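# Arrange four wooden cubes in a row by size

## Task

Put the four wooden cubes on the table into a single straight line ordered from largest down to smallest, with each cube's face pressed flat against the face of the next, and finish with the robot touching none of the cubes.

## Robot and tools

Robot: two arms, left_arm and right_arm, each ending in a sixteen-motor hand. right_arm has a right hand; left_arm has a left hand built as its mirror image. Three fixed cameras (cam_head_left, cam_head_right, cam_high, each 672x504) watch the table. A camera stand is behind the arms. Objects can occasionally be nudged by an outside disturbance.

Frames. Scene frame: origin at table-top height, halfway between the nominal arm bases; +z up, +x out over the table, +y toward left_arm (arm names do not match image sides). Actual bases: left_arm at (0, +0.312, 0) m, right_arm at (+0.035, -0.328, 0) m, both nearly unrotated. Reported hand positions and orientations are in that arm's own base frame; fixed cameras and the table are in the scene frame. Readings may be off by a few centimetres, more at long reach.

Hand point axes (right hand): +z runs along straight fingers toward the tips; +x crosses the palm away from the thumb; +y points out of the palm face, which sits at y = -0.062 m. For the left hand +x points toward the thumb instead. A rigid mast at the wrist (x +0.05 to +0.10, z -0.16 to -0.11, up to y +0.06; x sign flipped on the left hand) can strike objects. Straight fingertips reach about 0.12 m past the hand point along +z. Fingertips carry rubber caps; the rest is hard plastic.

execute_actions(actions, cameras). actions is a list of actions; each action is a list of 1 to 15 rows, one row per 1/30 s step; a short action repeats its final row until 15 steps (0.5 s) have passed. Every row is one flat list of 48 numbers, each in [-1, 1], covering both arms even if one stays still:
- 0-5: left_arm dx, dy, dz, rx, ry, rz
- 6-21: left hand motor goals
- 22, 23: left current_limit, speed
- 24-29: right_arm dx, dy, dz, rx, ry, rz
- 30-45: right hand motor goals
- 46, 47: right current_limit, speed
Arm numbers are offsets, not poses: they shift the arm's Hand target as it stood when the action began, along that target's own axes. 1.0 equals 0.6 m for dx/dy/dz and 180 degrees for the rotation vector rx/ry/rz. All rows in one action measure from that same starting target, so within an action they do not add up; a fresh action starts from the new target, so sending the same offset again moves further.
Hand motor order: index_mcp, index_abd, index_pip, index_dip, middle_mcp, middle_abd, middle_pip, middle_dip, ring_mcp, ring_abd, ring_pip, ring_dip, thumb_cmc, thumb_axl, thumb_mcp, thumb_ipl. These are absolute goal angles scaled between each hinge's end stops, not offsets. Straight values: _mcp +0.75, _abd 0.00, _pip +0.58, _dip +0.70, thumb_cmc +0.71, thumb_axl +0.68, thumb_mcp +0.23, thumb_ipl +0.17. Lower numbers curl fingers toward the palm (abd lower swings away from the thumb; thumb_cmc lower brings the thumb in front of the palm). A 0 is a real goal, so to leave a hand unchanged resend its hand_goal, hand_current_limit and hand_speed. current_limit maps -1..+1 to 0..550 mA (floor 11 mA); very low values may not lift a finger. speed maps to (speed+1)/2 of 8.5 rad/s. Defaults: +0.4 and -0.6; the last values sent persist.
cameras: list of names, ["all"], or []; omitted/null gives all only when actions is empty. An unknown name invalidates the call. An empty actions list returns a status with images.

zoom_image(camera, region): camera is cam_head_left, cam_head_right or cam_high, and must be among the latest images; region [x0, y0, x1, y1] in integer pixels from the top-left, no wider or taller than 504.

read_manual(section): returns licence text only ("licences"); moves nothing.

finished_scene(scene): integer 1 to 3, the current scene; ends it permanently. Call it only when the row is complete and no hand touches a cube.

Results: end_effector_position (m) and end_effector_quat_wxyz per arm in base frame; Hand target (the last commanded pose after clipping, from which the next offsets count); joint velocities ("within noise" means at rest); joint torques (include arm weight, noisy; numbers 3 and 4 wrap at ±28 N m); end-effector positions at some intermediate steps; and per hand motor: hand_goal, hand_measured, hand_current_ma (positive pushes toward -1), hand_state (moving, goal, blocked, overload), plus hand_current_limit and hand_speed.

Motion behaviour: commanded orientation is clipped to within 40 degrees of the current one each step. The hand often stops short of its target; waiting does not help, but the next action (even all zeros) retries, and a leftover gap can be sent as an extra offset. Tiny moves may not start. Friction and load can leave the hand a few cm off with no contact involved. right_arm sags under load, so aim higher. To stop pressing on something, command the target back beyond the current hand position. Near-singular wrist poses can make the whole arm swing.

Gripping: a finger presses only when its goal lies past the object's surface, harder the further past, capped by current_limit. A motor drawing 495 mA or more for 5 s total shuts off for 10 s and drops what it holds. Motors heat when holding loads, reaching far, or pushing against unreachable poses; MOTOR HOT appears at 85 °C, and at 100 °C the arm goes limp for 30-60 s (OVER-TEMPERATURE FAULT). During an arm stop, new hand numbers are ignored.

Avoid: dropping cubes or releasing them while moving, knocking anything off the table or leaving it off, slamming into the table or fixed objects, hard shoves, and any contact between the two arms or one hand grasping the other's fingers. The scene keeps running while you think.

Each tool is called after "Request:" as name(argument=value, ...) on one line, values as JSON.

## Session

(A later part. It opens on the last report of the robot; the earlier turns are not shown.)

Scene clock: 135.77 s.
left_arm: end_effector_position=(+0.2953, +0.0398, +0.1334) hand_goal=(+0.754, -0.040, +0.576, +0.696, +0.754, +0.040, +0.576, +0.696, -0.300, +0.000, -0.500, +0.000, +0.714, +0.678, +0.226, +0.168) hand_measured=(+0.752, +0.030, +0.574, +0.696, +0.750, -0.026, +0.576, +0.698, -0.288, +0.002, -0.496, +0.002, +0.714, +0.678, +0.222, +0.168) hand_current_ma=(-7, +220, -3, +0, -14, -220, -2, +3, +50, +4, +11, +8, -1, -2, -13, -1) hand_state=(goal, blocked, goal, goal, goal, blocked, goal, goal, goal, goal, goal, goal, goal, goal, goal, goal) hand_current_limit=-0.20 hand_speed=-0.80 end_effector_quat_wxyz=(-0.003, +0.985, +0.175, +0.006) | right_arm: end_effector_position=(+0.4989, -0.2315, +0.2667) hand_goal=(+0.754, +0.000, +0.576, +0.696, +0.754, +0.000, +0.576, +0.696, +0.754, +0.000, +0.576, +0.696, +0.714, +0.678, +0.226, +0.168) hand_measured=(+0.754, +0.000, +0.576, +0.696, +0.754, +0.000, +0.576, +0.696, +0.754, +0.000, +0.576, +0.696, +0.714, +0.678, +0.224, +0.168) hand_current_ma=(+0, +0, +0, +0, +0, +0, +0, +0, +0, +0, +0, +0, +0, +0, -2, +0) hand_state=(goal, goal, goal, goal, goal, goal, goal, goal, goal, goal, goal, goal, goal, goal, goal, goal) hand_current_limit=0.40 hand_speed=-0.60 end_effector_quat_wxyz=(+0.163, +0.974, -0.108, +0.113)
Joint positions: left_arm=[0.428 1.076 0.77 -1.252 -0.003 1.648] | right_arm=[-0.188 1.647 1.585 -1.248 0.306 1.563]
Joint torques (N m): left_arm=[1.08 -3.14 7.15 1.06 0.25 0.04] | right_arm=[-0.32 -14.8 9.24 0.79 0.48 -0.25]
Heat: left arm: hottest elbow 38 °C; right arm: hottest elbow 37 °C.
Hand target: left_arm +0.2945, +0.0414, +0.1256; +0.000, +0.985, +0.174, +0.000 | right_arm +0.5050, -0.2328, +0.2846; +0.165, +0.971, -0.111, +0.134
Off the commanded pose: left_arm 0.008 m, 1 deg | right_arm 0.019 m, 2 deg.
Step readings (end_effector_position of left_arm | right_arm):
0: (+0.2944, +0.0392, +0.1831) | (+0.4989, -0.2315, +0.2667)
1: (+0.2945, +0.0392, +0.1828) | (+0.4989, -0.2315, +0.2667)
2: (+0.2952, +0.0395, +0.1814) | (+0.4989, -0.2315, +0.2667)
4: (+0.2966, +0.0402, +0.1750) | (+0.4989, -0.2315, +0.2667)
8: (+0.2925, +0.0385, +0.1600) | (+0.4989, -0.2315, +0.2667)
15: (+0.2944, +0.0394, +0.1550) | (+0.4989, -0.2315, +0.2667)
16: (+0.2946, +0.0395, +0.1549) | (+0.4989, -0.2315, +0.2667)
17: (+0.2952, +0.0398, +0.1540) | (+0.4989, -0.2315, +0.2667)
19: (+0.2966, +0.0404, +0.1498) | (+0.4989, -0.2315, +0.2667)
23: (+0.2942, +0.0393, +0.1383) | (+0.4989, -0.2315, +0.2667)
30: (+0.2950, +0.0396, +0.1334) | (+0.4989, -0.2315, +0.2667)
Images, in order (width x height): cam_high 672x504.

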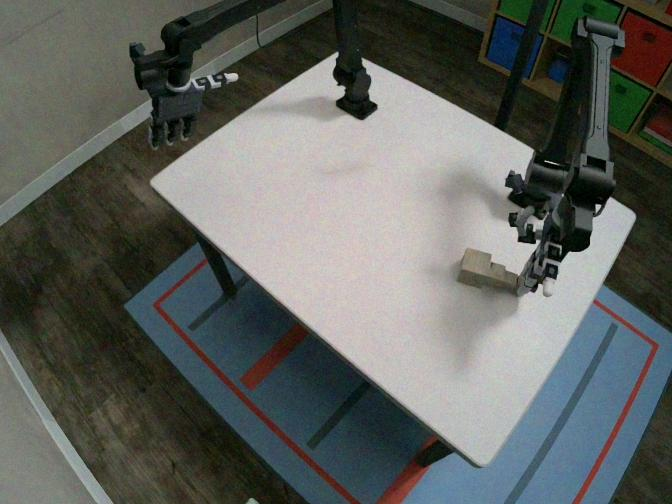

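Request:
execute_actions(actions=[[[0,0,0.007,0,0,0,0.754,-0.04,0.576,0.696,0.754,0.04,0.576,0.696,-0.3,0,-0.5,0,0.714,0.678,0.226,0.168,-0.2,-0.8,0,0,0,0,0,0,0.754,0,0.576,0.696,0.754,0,0.576,0.696,0.754,0,0.576,0.696,0.714,0.678,0.226,0.168,0.4,-0.6]],[[0,0.01,0,0,0,0,0.754,-0.04,0.576,0.696,0.754,0.04,0.576,0.696,-0.3,0,-0.5,0,0.714,0.678,0.226,0.168,-0.2,-0.8,0,0,0,0,0,0,0.754,0,0.576,0.696,0.754,0,0.576,0.696,0.754,0,0.576,0.696,0.714,0.678,0.226,0.168,0.4,-0.6]]], cameras=["cam_high"])

Request:
zoom_image(camera="cam_high", region=[490, 265, 530, 305])

Scene clock: 137.13 s.
left_arm: end_effector_position=(+0.2966, +0.0390, +0.1306) hand_goal=(+0.754, -0.040, +0.576, +0.696, +0.754, +0.040, +0.576, +0.696, -0.300, +0.000, -0.500, +0.000, +0.714, +0.678, +0.226, +0.168) hand_measured=(+0.752, +0.030, +0.574, +0.696, +0.750, -0.026, +0.576, +0.698, -0.288, +0.002, -0.496, +0.002, +0.714, +0.678, +0.222, +0.168) hand_current_ma=(-7, +220, -3, +0, -14, -220, -2, +3, +50, +4, +11, +8, -1, -2, -13, -1) hand_state=(goal, blocked, goal, goal, goal, blocked, goal, goal, goal, goal, goal, goal, goal, goal, goal, goal) hand_current_limit=-0.20 hand_speed=-0.80 end_effector_quat_wxyz=(-0.004, +0.985, +0.173, +0.008) | right_arm: end_effector_position=(+0.4989, -0.2315, +0.2667) hand_goal=(+0.754, +0.000, +0.576, +0.696, +0.754, +0.000, +0.576, +0.696, +0.754, +0.000, +0.576, +0.696, +0.714, +0.678, +0.226, +0.168) hand_measured=(+0.754, +0.000, +0.576, +0.696, +0.754, +0.000, +0.576, +0.696, +0.754, +0.000, +0.576, +0.696, +0.714, +0.678, +0.224, +0.168) hand_current_ma=(+0, +0, +0, +0, +0, +0, +0, +0, +0, +0, +0, +0, +0, +0, -2, +0) hand_state=(goal, goal, goal, goal, goal, goal, goal, goal, goal, goal, goal, goal, goal, goal, goal, goal) hand_current_limit=0.40 hand_speed=-0.60 end_effector_quat_wxyz=(+0.163, +0.974, -0.108, +0.113)
Joint positions: left_arm=[0.424 1.078 0.764 -1.239 -0.003 1.646] | right_arm=[-0.188 1.647 1.585 -1.248 0.306 1.563]
Joint torques (N m): left_arm=[-0.26 -3.25 6.94 1.06 0.25 -0.15] | right_arm=[1.03 -14.74 9.24 0.62 0.47 -0.23]
Heat: left arm: hottest elbow 38 °C; right arm: hottest elbow 37 °C.
Hand target: left_arm +0.2966, +0.0359, +0.1214; +0.000, +0.985, +0.174, +0.000 | right_arm +0.5050, -0.2328, +0.2846; +0.165, +0.971, -0.111, +0.134
Off the commanded pose: left_arm 0.010 m, 1 deg | right_arm 0.019 m, 2 deg.
Step readings (end_effector_position of left_arm | right_arm):
0: (+0.2954, +0.0398, +0.1334) | (+0.4989, -0.2315, +0.2667)
1: (+0.2954, +0.0398, +0.1334) | (+0.4989, -0.2315, +0.2667)
2: (+0.2957, +0.0400, +0.1335) | (+0.4989, -0.2315, +0.2667)
4: (+0.2965, +0.0403, +0.1334) | (+0.4989, -0.2315, +0.2667)
8: (+0.2964, +0.0403, +0.1318) | (+0.4989, -0.2315, +0.2667)
15: (+0.2962, +0.0402, +0.1306) | (+0.4989, -0.2315, +0.2667)
16: (+0.2962, +0.0402, +0.1306) | (+0.4989, -0.2315, +0.2667)
17: (+0.2962, +0.0402, +0.1306) | (+0.4989, -0.2315, +0.2667)
19: (+0.2962, +0.0402, +0.1306) | (+0.4989, -0.2315, +0.2667)
23: (+0.2964, +0.0396, +0.1306) | (+0.4989, -0.2315, +0.2667)
30: (+0.2966, +0.0390, +0.1306) | (+0.4989, -0.2315, +0.2667)
Images, in order (width x height): cam_high 672x504.

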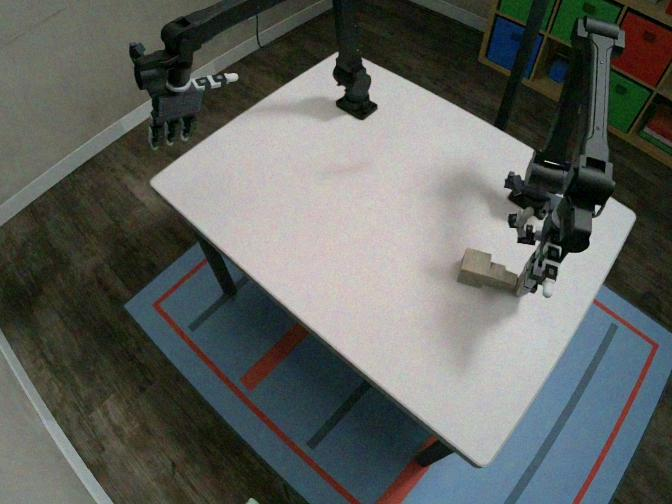

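Scaled by 12.600 from the camera's 672x504 image, which has a finer 960x720 frame.

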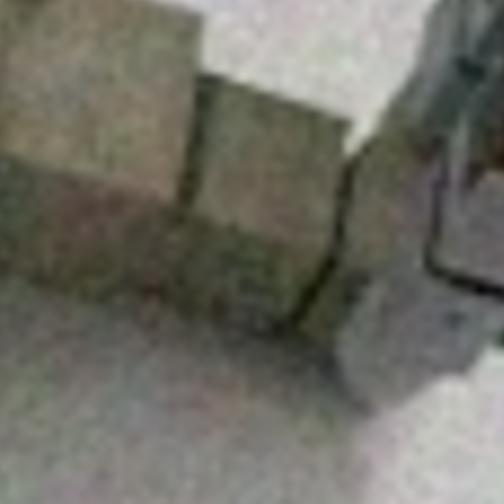

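Request:
execute_actions(actions=[[[0,0.007,0,0,0,0,0.754,-0.04,0.576,0.696,0.754,0.04,0.576,0.696,-0.3,0,-0.5,0,0.714,0.678,0.226,0.168,-0.2,-0.8,0,0,0,0,0,0,0.754,0,0.576,0.696,0.754,0,0.576,0.696,0.754,0,0.576,0.696,0.714,0.678,0.226,0.168,0.4,-0.6]]], cameras=["cam_high"])

Request:
zoom_image(camera="cam_high", region=[490, 265, 530, 305])

Scene clock: 137.97 s.
left_arm: end_effector_position=(+0.2983, +0.0352, +0.1307) hand_goal=(+0.754, -0.040, +0.576, +0.696, +0.754, +0.040, +0.576, +0.696, -0.300, +0.000, -0.500, +0.000, +0.714, +0.678, +0.226, +0.168) hand_measured=(+0.754, +0.030, +0.576, +0.696, +0.754, -0.026, +0.576, +0.698, -0.288, +0.002, -0.496, +0.002, +0.714, +0.678, +0.222, +0.168) hand_current_ma=(+3, +220, +0, +0, -1, -220, -1, +3, +50, +4, +11, +8, -1, -2, -13, -1) hand_state=(goal, blocked, goal, goal, goal, blocked, goal, goal, goal, goal, goal, goal, goal, goal, goal, goal) hand_current_limit=-0.20 hand_speed=-0.80 end_effector_quat_wxyz=(-0.004, +0.985, +0.174, +0.008) | right_arm: end_effector_position=(+0.4989, -0.2315, +0.2667) hand_goal=(+0.754, +0.000, +0.576, +0.696, +0.754, +0.000, +0.576, +0.696, +0.754, +0.000, +0.576, +0.696, +0.714, +0.678, +0.226, +0.168) hand_measured=(+0.754, +0.000, +0.576, +0.696, +0.754, +0.000, +0.576, +0.696, +0.754, +0.000, +0.576, +0.696, +0.714, +0.678, +0.224, +0.168) hand_current_ma=(+0, +0, +0, +0, +0, +0, +0, +0, +0, +0, +0, +0, +0, +0, -2, +0) hand_state=(goal, goal, goal, goal, goal, goal, goal, goal, goal, goal, goal, goal, goal, goal, goal, goal) hand_current_limit=0.40 hand_speed=-0.60 end_effector_quat_wxyz=(+0.163, +0.974, -0.108, +0.113)
Joint positions: left_arm=[0.408 1.078 0.764 -1.239 -0.003 1.63] | right_arm=[-0.188 1.647 1.585 -1.248 0.306 1.563]
Joint torques (N m): left_arm=[-0.32 -3.14 6.89 1.07 0.25 -0.16] | right_arm=[0.32 -14.97 9.22 0.76 0.53 -0.25]
Heat: left arm: hottest elbow 38 °C; right arm: hottest elbow 37 °C.
Hand target: left_arm +0.2981, +0.0319, +0.1214; +0.000, +0.985, +0.174, +0.000 | right_arm +0.5050, -0.2328, +0.2846; +0.165, +0.971, -0.111, +0.134
Off the commanded pose: left_arm 0.010 m, 1 deg | right_arm 0.019 m, 2 deg.
Step readings (end_effector_position of left_arm | right_arm):
0: (+0.2966, +0.0390, +0.1306) | (+0.4989, -0.2315, +0.2667)
1: (+0.2966, +0.0389, +0.1306) | (+0.4989, -0.2315, +0.2667)
2: (+0.2967, +0.0387, +0.1306) | (+0.4989, -0.2315, +0.2667)
4: (+0.2971, +0.0378, +0.1307) | (+0.4989, -0.2315, +0.2667)
8: (+0.2978, +0.0354, +0.1307) | (+0.4989, -0.2315, +0.2667)
15: (+0.2982, +0.0352, +0.1307) | (+0.4989, -0.2315, +0.2667)
Images, in order (width x height): cam_high 672x504.

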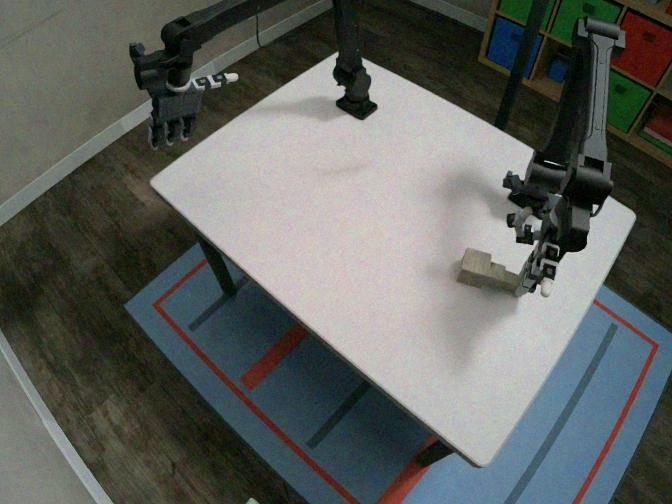

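Scaled by 12.600 from the camera's 672x504 image, which has a finer 960x720 frame.

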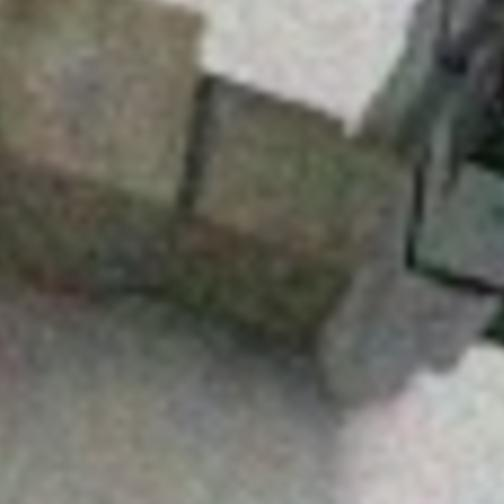

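Request:
execute_actions(actions=[[[0,0,0,0,0,0,0.754,0.02,0.576,0.696,0.754,-0.015,0.576,0.696,-0.3,0,-0.5,0,0.714,0.678,0.226,0.168,-0.2,-0.9,0,0,0,0,0,0,0.754,0,0.576,0.696,0.754,0,0.576,0.696,0.754,0,0.576,0.696,0.714,0.678,0.226,0.168,0.4,-0.6]],[[0,0,0,0,0,0,0.754,0.055,0.576,0.696,0.754,-0.051,0.576,0.696,-0.3,0,-0.5,0,0.714,0.678,0.226,0.168,-0.2,-0.94,0,0,0,0,0,0,0.754,0,0.576,0.696,0.754,0,0.576,0.696,0.754,0,0.576,0.696,0.714,0.678,0.226,0.168,0.4,-0.6]],[[0,-0.02,0,0,0,0,0.754,0.06,0.576,0.696,0.754,-0.06,0.576,0.696,-0.3,0,-0.5,0,0.714,0.678,0.226,0.168,-0.2,-0.9,0,0,0,0,0,0,0.754,0,0.576,0.696,0.754,0,0.576,0.696,0.754,0,0.576,0.696,0.714,0.678,0.226,0.168,0.4,-0.6]],[[0,-0.04,0,0,0,0,0.754,0.06,0.576,0.696,0.754,-0.06,0.576,0.696,-0.3,0,-0.5,0,0.714,0.678,0.226,0.168,-0.2,-0.8,0,0,0,0,0,0,0.754,0,0.576,0.696,0.754,0,0.576,0.696,0.754,0,0.576,0.696,0.714,0.678,0.226,0.168,0.4,-0.6]]], cameras=["cam_high","cam_head_left"])

Request:
zoom_image(camera="cam_high", region=[480, 255, 530, 305])

Request:
zoom_image(camera="cam_head_left", region=[202, 252, 294, 344])

Scene clock: 141.03 s.
left_arm: end_effector_position=(+0.2853, +0.0642, +0.1281) hand_goal=(+0.754, +0.060, +0.576, +0.696, +0.754, -0.060, +0.576, +0.696, -0.300, +0.000, -0.500, +0.000, +0.714, +0.678, +0.226, +0.168) hand_measured=(+0.754, +0.056, +0.576, +0.696, +0.752, -0.056, +0.576, +0.698, -0.288, +0.002, -0.496, +0.002, +0.714, +0.678, +0.222, +0.168) hand_current_ma=(-2, -12, +0, +0, -3, +9, -1, +3, +50, +4, +11, +8, -1, -2, -13, -1) hand_state=(goal, goal, goal, goal, goal, goal, goal, goal, goal, goal, goal, goal, goal, goal, goal, goal) hand_current_limit=-0.20 hand_speed=-0.80 end_effector_quat_wxyz=(-0.003, +0.984, +0.177, +0.005) | right_arm: end_effector_position=(+0.4989, -0.2315, +0.2667) hand_goal=(+0.754, +0.000, +0.576, +0.696, +0.754, +0.000, +0.576, +0.696, +0.754, +0.000, +0.576, +0.696, +0.714, +0.678, +0.226, +0.168) hand_measured=(+0.754, +0.000, +0.576, +0.696, +0.754, +0.000, +0.576, +0.696, +0.754, +0.000, +0.576, +0.696, +0.714, +0.678, +0.224, +0.168) hand_current_ma=(+0, +0, +0, +0, +0, +0, +0, +0, +0, +0, +0, +0, +0, +0, -2, +0) hand_state=(goal, goal, goal, goal, goal, goal, goal, goal, goal, goal, goal, goal, goal, goal, goal, goal) hand_current_limit=0.40 hand_speed=-0.60 end_effector_quat_wxyz=(+0.163, +0.974, -0.108, +0.113)
Joint positions: left_arm=[0.526 1.088 0.764 -1.235 -0.002 1.741] | right_arm=[-0.188 1.647 1.585 -1.248 0.306 1.563]
Joint torques (N m): left_arm=[0.91 -2.9 7.51 1.03 0.2 0.06] | right_arm=[0.32 -15.5 9.18 0.77 0.49 -0.2]
Heat: left arm: hottest elbow 38 °C; right arm: hottest elbow 37 °C.
Hand target: left_arm +0.2857, +0.0657, +0.1214; +0.000, +0.985, +0.174, +0.000 | right_arm +0.5050, -0.2328, +0.2846; +0.165, +0.971, -0.111, +0.134
Off the commanded pose: left_arm 0.007 m, 1 deg | right_arm 0.019 m, 2 deg.
Step readings (end_effector_position of left_arm | right_arm):
0: (+0.2983, +0.0352, +0.1307) | (+0.4989, -0.2315, +0.2667)
1: (+0.2983, +0.0352, +0.1307) | (+0.4989, -0.2315, +0.2667)
2: (+0.2983, +0.0352, +0.1307) | (+0.4989, -0.2315, +0.2667)
4: (+0.2983, +0.0352, +0.1307) | (+0.4989, -0.2315, +0.2667)
8: (+0.2983, +0.0352, +0.1307) | (+0.4989, -0.2315, +0.2667)
15: (+0.2983, +0.0352, +0.1307) | (+0.4989, -0.2315, +0.2667)
16: (+0.2983, +0.0352, +0.1307) | (+0.4989, -0.2315, +0.2667)
17: (+0.2983, +0.0352, +0.1307) | (+0.4989, -0.2315, +0.2667)
19: (+0.2983, +0.0352, +0.1307) | (+0.4989, -0.2315, +0.2667)
23: (+0.2983, +0.0351, +0.1307) | (+0.4989, -0.2315, +0.2667)
30: (+0.2983, +0.0351, +0.1307) | (+0.4989, -0.2315, +0.2667)
31: (+0.2983, +0.0351, +0.1307) | (+0.4989, -0.2315, +0.2667)
32: (+0.2983, +0.0351, +0.1307) | (+0.4989, -0.2315, +0.2667)
34: (+0.2979, +0.0366, +0.1307) | (+0.4989, -0.2315, +0.2667)
38: (+0.2968, +0.0401, +0.1308) | (+0.4989, -0.2315, +0.2667)
45: (+0.2958, +0.0422, +0.1308) | (+0.4989, -0.2315, +0.2667)
46: (+0.2957, +0.0422, +0.1308) | (+0.4989, -0.2315, +0.2667)
47: (+0.2949, +0.0439, +0.1308) | (+0.4989, -0.2315, +0.2667)
49: (+0.2930, +0.0481, +0.1306) | (+0.4989, -0.2315, +0.2667)
53: (+0.2880, +0.0617, +0.1291) | (+0.4989, -0.2315, +0.2667)
60: (+0.2860, +0.0646, +0.1281) | (+0.4989, -0.2315, +0.2667)
Images, in order (width x height): cam_head_left 672x504, cam_high 672x504.

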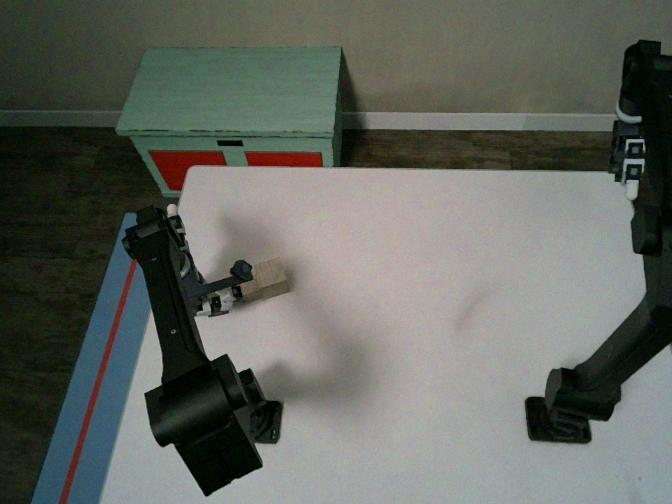

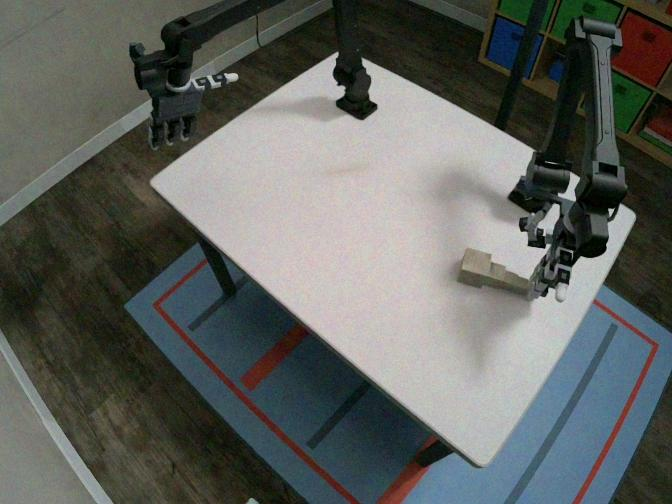

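Scaled by 10.080 from the camera's 672x504 image, which has a finer 960x720 frame.

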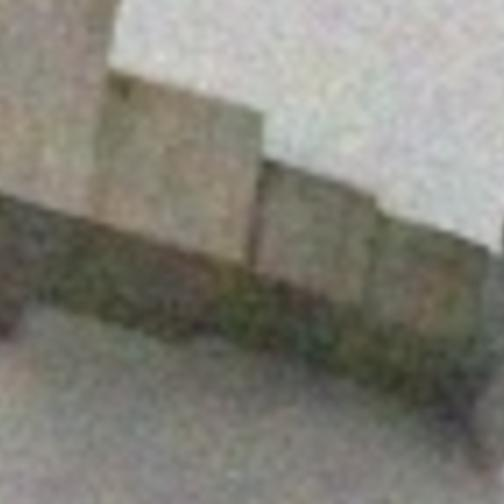

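Scaled by 5.478 from the camera's 672x504 image, which has a finer 960x720 frame.

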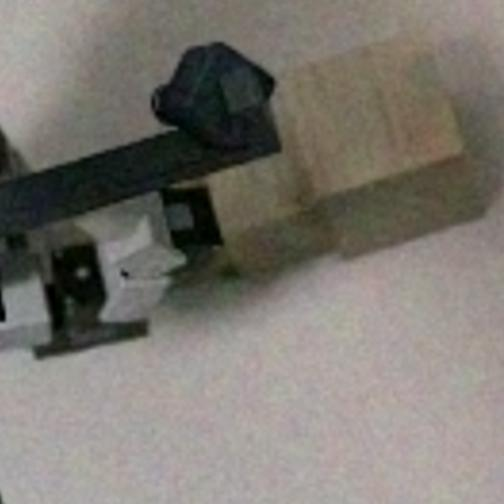

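Request:
execute_actions(actions=[[[0,0,0,0,0,0,0.754,-0.25,0.576,0.696,0.754,-0.35,0.576,0.696,-0.3,0,-0.5,0,0.714,0.678,0.226,0.168,-0.2,-0.5,0,0,0,0,0,0,0.754,0,0.576,0.696,0.754,0,0.576,0.696,0.754,0,0.576,0.696,0.714,0.678,0.226,0.168,0.4,-0.6]],[[0,0.012,0,0,0,0,0.754,-0.25,0.576,0.696,0.754,-0.35,0.576,0.696,-0.3,0,-0.5,0,0.714,0.678,0.226,0.168,-0.2,-0.5,0,0,0,0,0,0,0.754,0,0.576,0.696,0.754,0,0.576,0.696,0.754,0,0.576,0.696,0.714,0.678,0.226,0.168,0.4,-0.6]]], cameras=["cam_high"])

Request:
zoom_image(camera="cam_high", region=[490, 265, 540, 315])

Scene clock: 142.47 s.
left_arm: end_effector_position=(+0.2867, +0.0609, +0.1281) hand_goal=(+0.754, -0.250, +0.576, +0.696, +0.754, -0.350, +0.576, +0.696, -0.300, +0.000, -0.500, +0.000, +0.714, +0.678, +0.226, +0.168) hand_measured=(+0.754, -0.244, +0.576, +0.696, +0.752, -0.344, +0.576, +0.698, -0.288, +0.002, -0.496, +0.002, +0.714, +0.678, +0.222, +0.168) hand_current_ma=(-2, +16, +0, +0, -3, +18, -1, +3, +50, +4, +11, +8, -1, -2, -13, -1) hand_state=(goal, goal, goal, goal, goal, goal, goal, goal, goal, goal, goal, goal, goal, goal, goal, goal) hand_current_limit=-0.20 hand_speed=-0.50 end_effector_quat_wxyz=(-0.003, +0.985, +0.173, +0.005) | right_arm: end_effector_position=(+0.4989, -0.2315, +0.2667) hand_goal=(+0.754, +0.000, +0.576, +0.696, +0.754, +0.000, +0.576, +0.696, +0.754, +0.000, +0.576, +0.696, +0.714, +0.678, +0.226, +0.168) hand_measured=(+0.754, +0.000, +0.576, +0.696, +0.754, +0.000, +0.576, +0.696, +0.754, +0.000, +0.576, +0.696, +0.714, +0.678, +0.224, +0.168) hand_current_ma=(+0, +0, +0, +0, +0, +0, +0, +0, +0, +0, +0, +0, +0, +0, -2, +0) hand_state=(goal, goal, goal, goal, goal, goal, goal, goal, goal, goal, goal, goal, goal, goal, goal, goal) hand_current_limit=0.40 hand_speed=-0.60 end_effector_quat_wxyz=(+0.163, +0.974, -0.108, +0.113)
Joint positions: left_arm=[0.513 1.088 0.764 -1.234 -0.002 1.736] | right_arm=[-0.188 1.647 1.585 -1.248 0.306 1.563]
Joint torques (N m): left_arm=[-0.15 -3.14 7.27 0.96 0.2 -0.17] | right_arm=[0.85 -14.92 9.09 0.72 0.47 -0.22]
Heat: left arm: hottest elbow 38 °C; right arm: hottest elbow 37 °C.
Hand target: left_arm +0.2882, +0.0589, +0.1214; +0.000, +0.985, +0.174, +0.000 | right_arm +0.5050, -0.2328, +0.2846; +0.165, +0.971, -0.111, +0.134
Off the commanded pose: left_arm 0.007 m, 1 deg | right_arm 0.019 m, 2 deg.
Step readings (end_effector_position of left_arm | right_arm):
0: (+0.2853, +0.0642, +0.1281) | (+0.4989, -0.2315, +0.2667)
1: (+0.2853, +0.0642, +0.1281) | (+0.4989, -0.2315, +0.2667)
2: (+0.2854, +0.0642, +0.1281) | (+0.4989, -0.2315, +0.2667)
4: (+0.2855, +0.0643, +0.1281) | (+0.4989, -0.2315, +0.2667)
8: (+0.2855, +0.0643, +0.1281) | (+0.4989, -0.2315, +0.2667)
15: (+0.2855, +0.0643, +0.1281) | (+0.4989, -0.2315, +0.2667)
16: (+0.2855, +0.0643, +0.1281) | (+0.4989, -0.2315, +0.2667)
17: (+0.2855, +0.0643, +0.1281) | (+0.4989, -0.2315, +0.2667)
19: (+0.2855, +0.0639, +0.1281) | (+0.4989, -0.2315, +0.2667)
23: (+0.2861, +0.0620, +0.1281) | (+0.4989, -0.2315, +0.2667)
30: (+0.2867, +0.0608, +0.1281) | (+0.4989, -0.2315, +0.2667)
Images, in order (width x height): cam_high 672x504.

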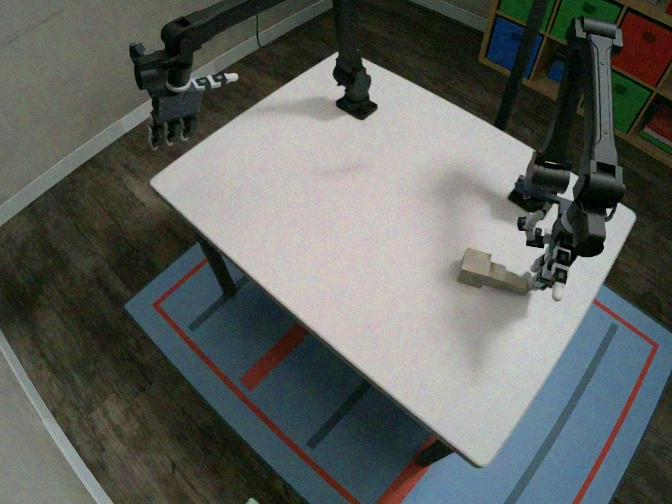

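Scaled by 10.080 from the camera's 672x504 image, which has a finer 960x720 frame.

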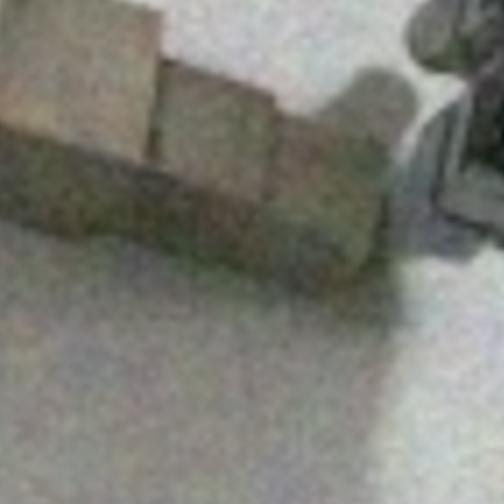

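Request:
execute_actions(actions=[[[0,0.009,0,0,0,0,0.754,-0.25,0.576,0.696,0.754,-0.35,0.576,0.696,-0.3,0,-0.5,0,0.714,0.678,0.226,0.168,-0.2,-0.5,0,0,0,0,0,0,0.754,0,0.576,0.696,0.754,0,0.576,0.696,0.754,0,0.576,0.696,0.714,0.678,0.226,0.168,0.4,-0.6]]])

Scene clock: 144.00 s.
left_arm: end_effector_position=(+0.2892, +0.0570, +0.1282) hand_goal=(+0.754, -0.250, +0.576, +0.696, +0.754, -0.350, +0.576, +0.696, -0.300, +0.000, -0.500, +0.000, +0.714, +0.678, +0.226, +0.168) hand_measured=(+0.762, -0.248, +0.580, +0.696, +0.752, -0.344, +0.576, +0.698, -0.288, +0.002, -0.496, +0.002, +0.714, +0.678, +0.222, +0.168) hand_current_ma=(+27, +3, +12, +1, -3, +18, -1, +3, +50, +4, +11, +8, -1, -2, -13, -1) hand_state=(goal, goal, goal, goal, goal, goal, goal, goal, goal, goal, goal, goal, goal, goal, goal, goal) hand_current_limit=-0.20 hand_speed=-0.50 end_effector_quat_wxyz=(-0.003, +0.985, +0.175, +0.005) | right_arm: end_effector_position=(+0.4989, -0.2315, +0.2667) hand_goal=(+0.754, +0.000, +0.576, +0.696, +0.754, +0.000, +0.576, +0.696, +0.754, +0.000, +0.576, +0.696, +0.714, +0.678, +0.226, +0.168) hand_measured=(+0.754, +0.000, +0.576, +0.696, +0.754, +0.000, +0.576, +0.696, +0.754, +0.000, +0.576, +0.696, +0.714, +0.678, +0.224, +0.168) hand_current_ma=(+0, +0, +0, +0, +0, +0, +0, +0, +0, +0, +0, +0, +0, +0, -2, +0) hand_state=(goal, goal, goal, goal, goal, goal, goal, goal, goal, goal, goal, goal, goal, goal, goal, goal) hand_current_limit=0.40 hand_speed=-0.60 end_effector_quat_wxyz=(+0.163, +0.974, -0.108, +0.113)
Joint positions: left_arm=[0.496 1.088 0.764 -1.234 -0.002 1.716] | right_arm=[-0.188 1.647 1.585 -1.248 0.306 1.563]
Joint torques (N m): left_arm=[-0.38 -3.43 7.2 0.92 0.19 -0.15] | right_arm=[0.56 -14.92 9.24 0.7 0.5 -0.24]
Heat: left arm: hottest elbow 38 °C; right arm: hottest elbow 37 °C.
Hand target: left_arm +0.2901, +0.0538, +0.1214; +0.000, +0.985, +0.174, +0.000 | right_arm +0.5050, -0.2328, +0.2846; +0.165, +0.971, -0.111, +0.134
Off the commanded pose: left_arm 0.007 m, 1 deg | right_arm 0.019 m, 2 deg.
Step readings (end_effector_position of left_arm | right_arm):
0: (+0.2867, +0.0609, +0.1281) | (+0.4989, -0.2315, +0.2667)
1: (+0.2868, +0.0609, +0.1281) | (+0.4989, -0.2315, +0.2667)
2: (+0.2869, +0.0605, +0.1281) | (+0.4989, -0.2315, +0.2667)
4: (+0.2875, +0.0593, +0.1281) | (+0.4989, -0.2315, +0.2667)
8: (+0.2886, +0.0570, +0.1282) | (+0.4989, -0.2315, +0.2667)
15: (+0.2890, +0.0571, +0.1282) | (+0.4989, -0.2315, +0.2667)

Request:
execute_actions(actions=[[[0,0.008,0,0,0,0,0.754,-0.25,0.576,0.696,0.754,-0.35,0.576,0.696,-0.3,0,-0.5,0,0.714,0.678,0.226,0.168,-0.2,-0.5,0,0,0,0,0,0,0.754,0,0.576,0.696,0.754,0,0.576,0.696,0.754,0,0.576,0.696,0.714,0.678,0.226,0.168,0.4,-0.6]]], cameras=["cam_high"])

Request:
zoom_image(camera="cam_high", region=[480, 255, 530, 305])

Scene clock: 144.80 s.
left_arm: end_effector_position=(+0.2910, +0.0545, +0.1278) hand_goal=(+0.754, -0.250, +0.576, +0.696, +0.754, -0.350, +0.576, +0.696, -0.300, +0.000, -0.500, +0.000, +0.714, +0.678, +0.226, +0.168) hand_measured=(+0.772, -0.254, +0.586, +0.700, +0.752, -0.344, +0.576, +0.698, -0.288, +0.002, -0.496, +0.002, +0.714, +0.678, +0.222, +0.168) hand_current_ma=(+76, -11, +36, +10, -3, +18, -1, +3, +50, +4, +11, +8, -1, -2, -13, -1) hand_state=(goal, goal, goal, goal, goal, goal, goal, goal, goal, goal, goal, goal, goal, goal, goal, goal) hand_current_limit=-0.20 hand_speed=-0.50 end_effector_quat_wxyz=(-0.005, +0.984, +0.177, +0.005) | right_arm: end_effector_position=(+0.4989, -0.2315, +0.2667) hand_goal=(+0.754, +0.000, +0.576, +0.696, +0.754, +0.000, +0.576, +0.696, +0.754, +0.000, +0.576, +0.696, +0.714, +0.678, +0.226, +0.168) hand_measured=(+0.754, +0.000, +0.576, +0.696, +0.754, +0.000, +0.576, +0.696, +0.754, +0.000, +0.576, +0.696, +0.714, +0.678, +0.224, +0.168) hand_current_ma=(+0, +0, +0, +0, +0, +0, +0, +0, +0, +0, +0, +0, +0, +0, -2, +0) hand_state=(goal, goal, goal, goal, goal, goal, goal, goal, goal, goal, goal, goal, goal, goal, goal, goal) hand_current_limit=0.40 hand_speed=-0.60 end_effector_quat_wxyz=(+0.163, +0.974, -0.108, +0.113)
Joint positions: left_arm=[0.482 1.088 0.764 -1.234 -0.006 1.697] | right_arm=[-0.188 1.647 1.585 -1.248 0.306 1.563]
Joint torques (N m): left_arm=[-0.73 -3.55 7.13 0.91 0.36 -0.14] | right_arm=[0.09 -15.44 9.31 0.73 0.52 -0.28]
Heat: left arm: hottest elbow 38 °C; right arm: hottest elbow 37 °C.
Hand target: left_arm +0.2917, +0.0494, +0.1214; -0.001, +0.985, +0.174, +0.000 | right_arm +0.5050, -0.2328, +0.2846; +0.165, +0.971, -0.111, +0.134
Off the commanded pose: left_arm 0.008 m, 1 deg | right_arm 0.019 m, 2 deg.
Step readings (end_effector_position of left_arm | right_arm):
0: (+0.2892, +0.0571, +0.1282) | (+0.4989, -0.2315, +0.2667)
1: (+0.2892, +0.0571, +0.1282) | (+0.4989, -0.2315, +0.2667)
2: (+0.2893, +0.0569, +0.1281) | (+0.4989, -0.2315, +0.2667)
4: (+0.2897, +0.0561, +0.1280) | (+0.4989, -0.2315, +0.2667)
8: (+0.2905, +0.0544, +0.1278) | (+0.4989, -0.2315, +0.2667)
15: (+0.2909, +0.0544, +0.1278) | (+0.4989, -0.2315, +0.2667)
Images, in order (width x height): cam_high 672x504.

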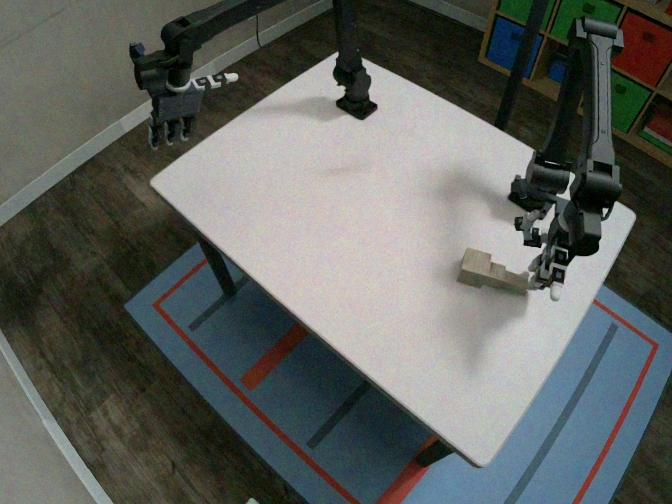

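Scaled by 10.080 from the camera's 672x504 image, which has a finer 960x720 frame.

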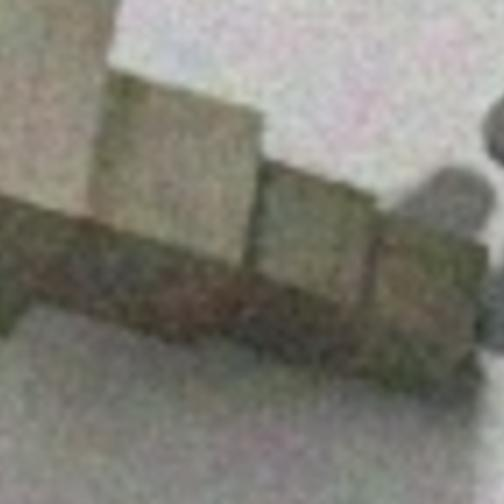

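Request:
execute_actions(actions=[[[0,-0.012,0,0,0,0,0.754,-0.25,0.576,0.696,0.754,-0.35,0.576,0.696,-0.3,0,-0.5,0,0.714,0.678,0.226,0.168,-0.2,-0.7,0,0,0,0,0,0,0.754,0,0.576,0.696,0.754,0,0.576,0.696,0.754,0,0.576,0.696,0.714,0.678,0.226,0.168,0.4,-0.6]],[[0,-0.07,0,0,0,0,0.754,-0.25,0.576,0.696,0.754,-0.35,0.576,0.696,-0.3,0,-0.5,0,0.714,0.678,0.226,0.168,-0.2,-0.7,0,0,0,0,0,0,0.754,0,0.576,0.696,0.754,0,0.576,0.696,0.754,0,0.576,0.696,0.714,0.678,0.226,0.168,0.4,-0.6]],[[0,-0.03,-0.06,0,0,0,0.754,-0.2,0.576,0.696,0.754,-0.2,0.576,0.696,-0.3,0,-0.5,0,0.714,0.678,0.226,0.168,-0.2,-0.7,0,0,0,0,0,0,0.754,0,0.576,0.696,0.754,0,0.576,0.696,0.754,0,0.576,0.696,0.714,0.678,0.226,0.168,0.4,-0.6]],[[0.02,-0.03,-0.08,0,0,0,0.754,-0.1,0.576,0.696,0.754,-0.0,0.576,0.696,-0.3,0,-0.5,0,0.714,0.678,0.226,0.168,-0.2,-0.7,0,0,0,0,0,0,0.754,0,0.576,0.696,0.754,0,0.576,0.696,0.754,0,0.576,0.696,0.714,0.678,0.226,0.168,0.4,-0.6]]], cameras=["cam_high","cam_head_left"])

Request:
zoom_image(camera="cam_high", region=[450, 240, 535, 310])

Request:
zoom_image(camera="cam_head_left", region=[212, 252, 294, 322])

Scene clock: 147.40 s.
left_arm: end_effector_position=(+0.2670, +0.1245, +0.1945) hand_goal=(+0.754, -0.100, +0.576, +0.696, +0.754, +0.000, +0.576, +0.696, -0.300, +0.000, -0.500, +0.000, +0.714, +0.678, +0.226, +0.168) hand_measured=(+0.754, -0.102, +0.578, +0.698, +0.752, -0.002, +0.576, +0.698, -0.288, +0.002, -0.496, +0.002, +0.714, +0.678, +0.222, +0.168) hand_current_ma=(-1, -7, +5, +9, -5, -8, -1, +3, +50, +4, +11, +8, -1, -2, -13, -1) hand_state=(goal, goal, goal, goal, goal, goal, goal, goal, goal, goal, goal, goal, goal, goal, goal, goal) hand_current_limit=-0.20 hand_speed=-0.70 end_effector_quat_wxyz=(+0.002, +0.984, +0.176, -0.004) | right_arm: end_effector_position=(+0.4989, -0.2315, +0.2667) hand_goal=(+0.754, +0.000, +0.576, +0.696, +0.754, +0.000, +0.576, +0.696, +0.754, +0.000, +0.576, +0.696, +0.714, +0.678, +0.226, +0.168) hand_measured=(+0.754, +0.000, +0.576, +0.696, +0.754, +0.000, +0.576, +0.696, +0.754, +0.000, +0.576, +0.696, +0.714, +0.678, +0.224, +0.168) hand_current_ma=(+0, +0, +0, +0, +0, +0, +0, +0, +0, +0, +0, +0, +0, +0, -2, +0) hand_state=(goal, goal, goal, goal, goal, goal, goal, goal, goal, goal, goal, goal, goal, goal, goal, goal) hand_current_limit=0.40 hand_speed=-0.60 end_effector_quat_wxyz=(+0.163, +0.974, -0.108, +0.113)
Joint positions: left_arm=[0.738 1.117 0.963 -1.426 -0.002 1.956] | right_arm=[-0.188 1.647 1.585 -1.248 0.306 1.563]
Joint torques (N m): left_arm=[1.2 -3.78 11.32 -0.25 0.21 0.03] | right_arm=[0.79 -14.97 9.13 0.66 0.45 -0.27]
Heat: left arm: hottest elbow 38 °C; right arm: hottest elbow 37 °C.
Hand target: left_arm +0.2737, +0.1335, +0.2054; -0.001, +0.985, +0.174, +0.000 | right_arm +0.5050, -0.2328, +0.2846; +0.165, +0.971, -0.111, +0.134
Off the commanded pose: left_arm 0.016 m, 1 deg | right_arm 0.019 m, 2 deg.
Step readings (end_effector_position of left_arm | right_arm):
0: (+0.2910, +0.0545, +0.1278) | (+0.4989, -0.2315, +0.2667)
1: (+0.2910, +0.0545, +0.1278) | (+0.4989, -0.2315, +0.2667)
2: (+0.2910, +0.0545, +0.1278) | (+0.4989, -0.2315, +0.2667)
4: (+0.2910, +0.0545, +0.1278) | (+0.4989, -0.2315, +0.2667)
8: (+0.2907, +0.0551, +0.1278) | (+0.4989, -0.2315, +0.2667)
15: (+0.2903, +0.0555, +0.1278) | (+0.4989, -0.2315, +0.2667)
16: (+0.2901, +0.0558, +0.1278) | (+0.4989, -0.2315, +0.2667)
17: (+0.2890, +0.0581, +0.1278) | (+0.4989, -0.2315, +0.2667)
19: (+0.2851, +0.0662, +0.1278) | (+0.4989, -0.2315, +0.2667)
23: (+0.2754, +0.0882, +0.1250) | (+0.4989, -0.2315, +0.2667)
30: (+0.2708, +0.0920, +0.1221) | (+0.4989, -0.2315, +0.2667)
31: (+0.2705, +0.0919, +0.1221) | (+0.4989, -0.2315, +0.2667)
32: (+0.2693, +0.0921, +0.1221) | (+0.4989, -0.2315, +0.2667)
34: (+0.2651, +0.0922, +0.1243) | (+0.4989, -0.2315, +0.2667)
38: (+0.2602, +0.0985, +0.1327) | (+0.4989, -0.2315, +0.2667)
45: (+0.2608, +0.1032, +0.1405) | (+0.4989, -0.2315, +0.2667)
46: (+0.2604, +0.1030, +0.1411) | (+0.4989, -0.2315, +0.2667)
47: (+0.2592, +0.1028, +0.1434) | (+0.4989, -0.2315, +0.2667)
49: (+0.2581, +0.1047, +0.1538) | (+0.4989, -0.2315, +0.2667)
53: (+0.2662, +0.1194, +0.1821) | (+0.4989, -0.2315, +0.2667)
60: (+0.2680, +0.1254, +0.1958) | (+0.4989, -0.2315, +0.2667)
Images, in order (width x height): cam_head_left 672x504, cam_high 672x504.

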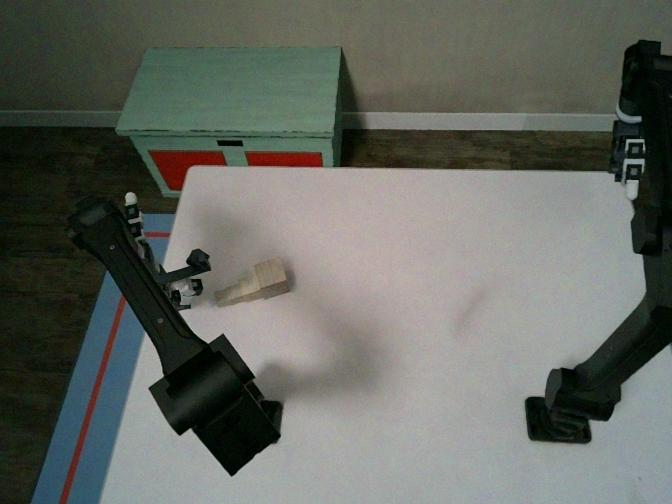

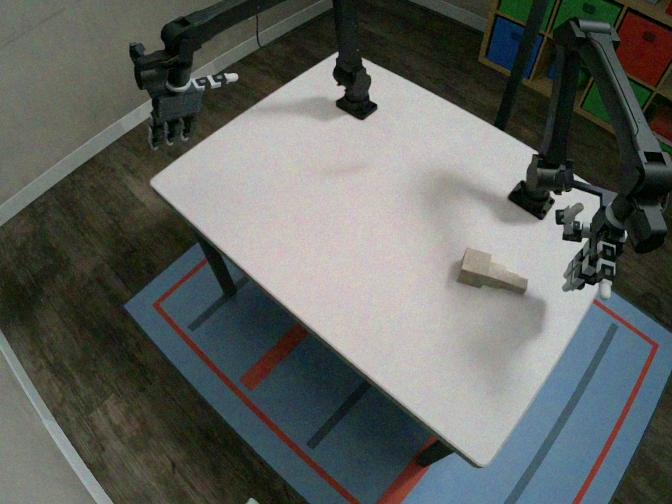

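Scaled by 5.929 from the camera's 672x504 image, which has a finer 960x720 frame.

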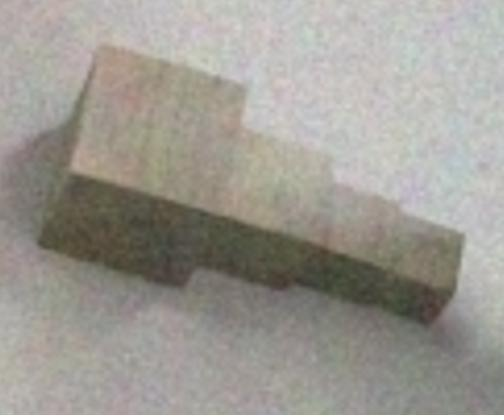

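Scaled by 6.146 from the camera's 672x504 image, which has a finer 960x720 frame.

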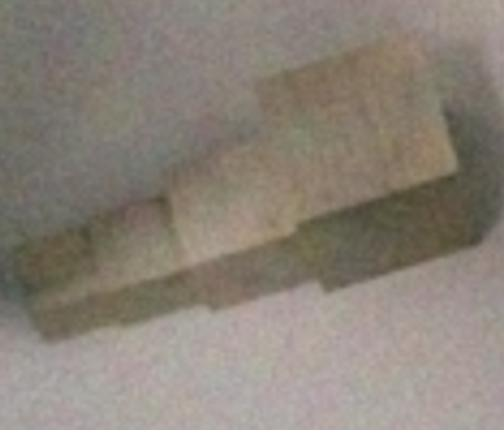

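Request:
zoom_image(camera="cam_high", region=[490, 260, 530, 300])

Request:
zoom_image(camera="cam_head_left", region=[212, 270, 252, 310])

Request:
zoom_image(camera="cam_head_left", region=[240, 262, 280, 302])

Scaled by 12.600 from the camera's 672x504 image, which has a finer 960x720 frame.

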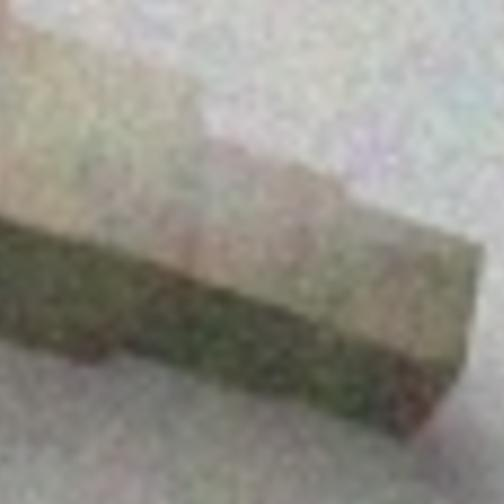

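Scaled by 12.600 from the camera's 672x504 image, which has a finer 960x720 frame.

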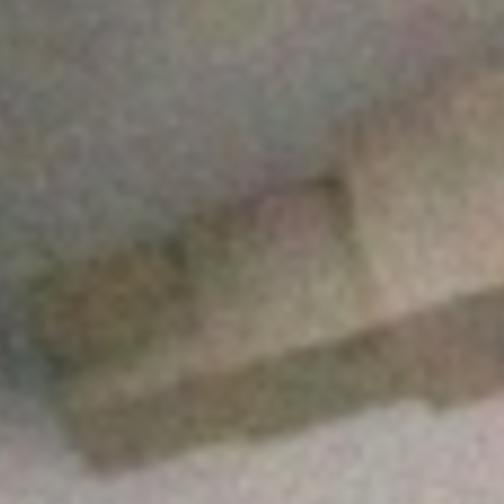

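Scaled by 12.600 from the camera's 672x504 image, which has a finer 960x720 frame.

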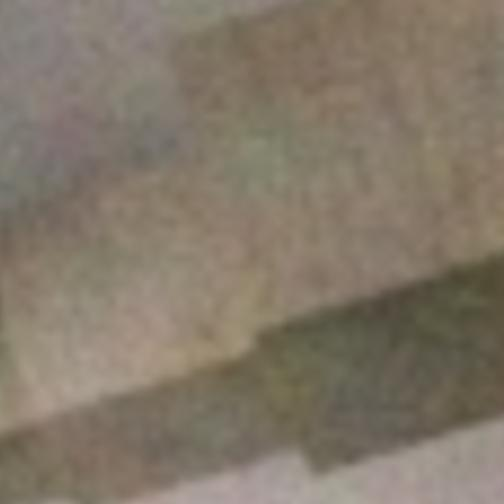

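Request:
finished_scene(scene=3)

The scene is finished: the task was done.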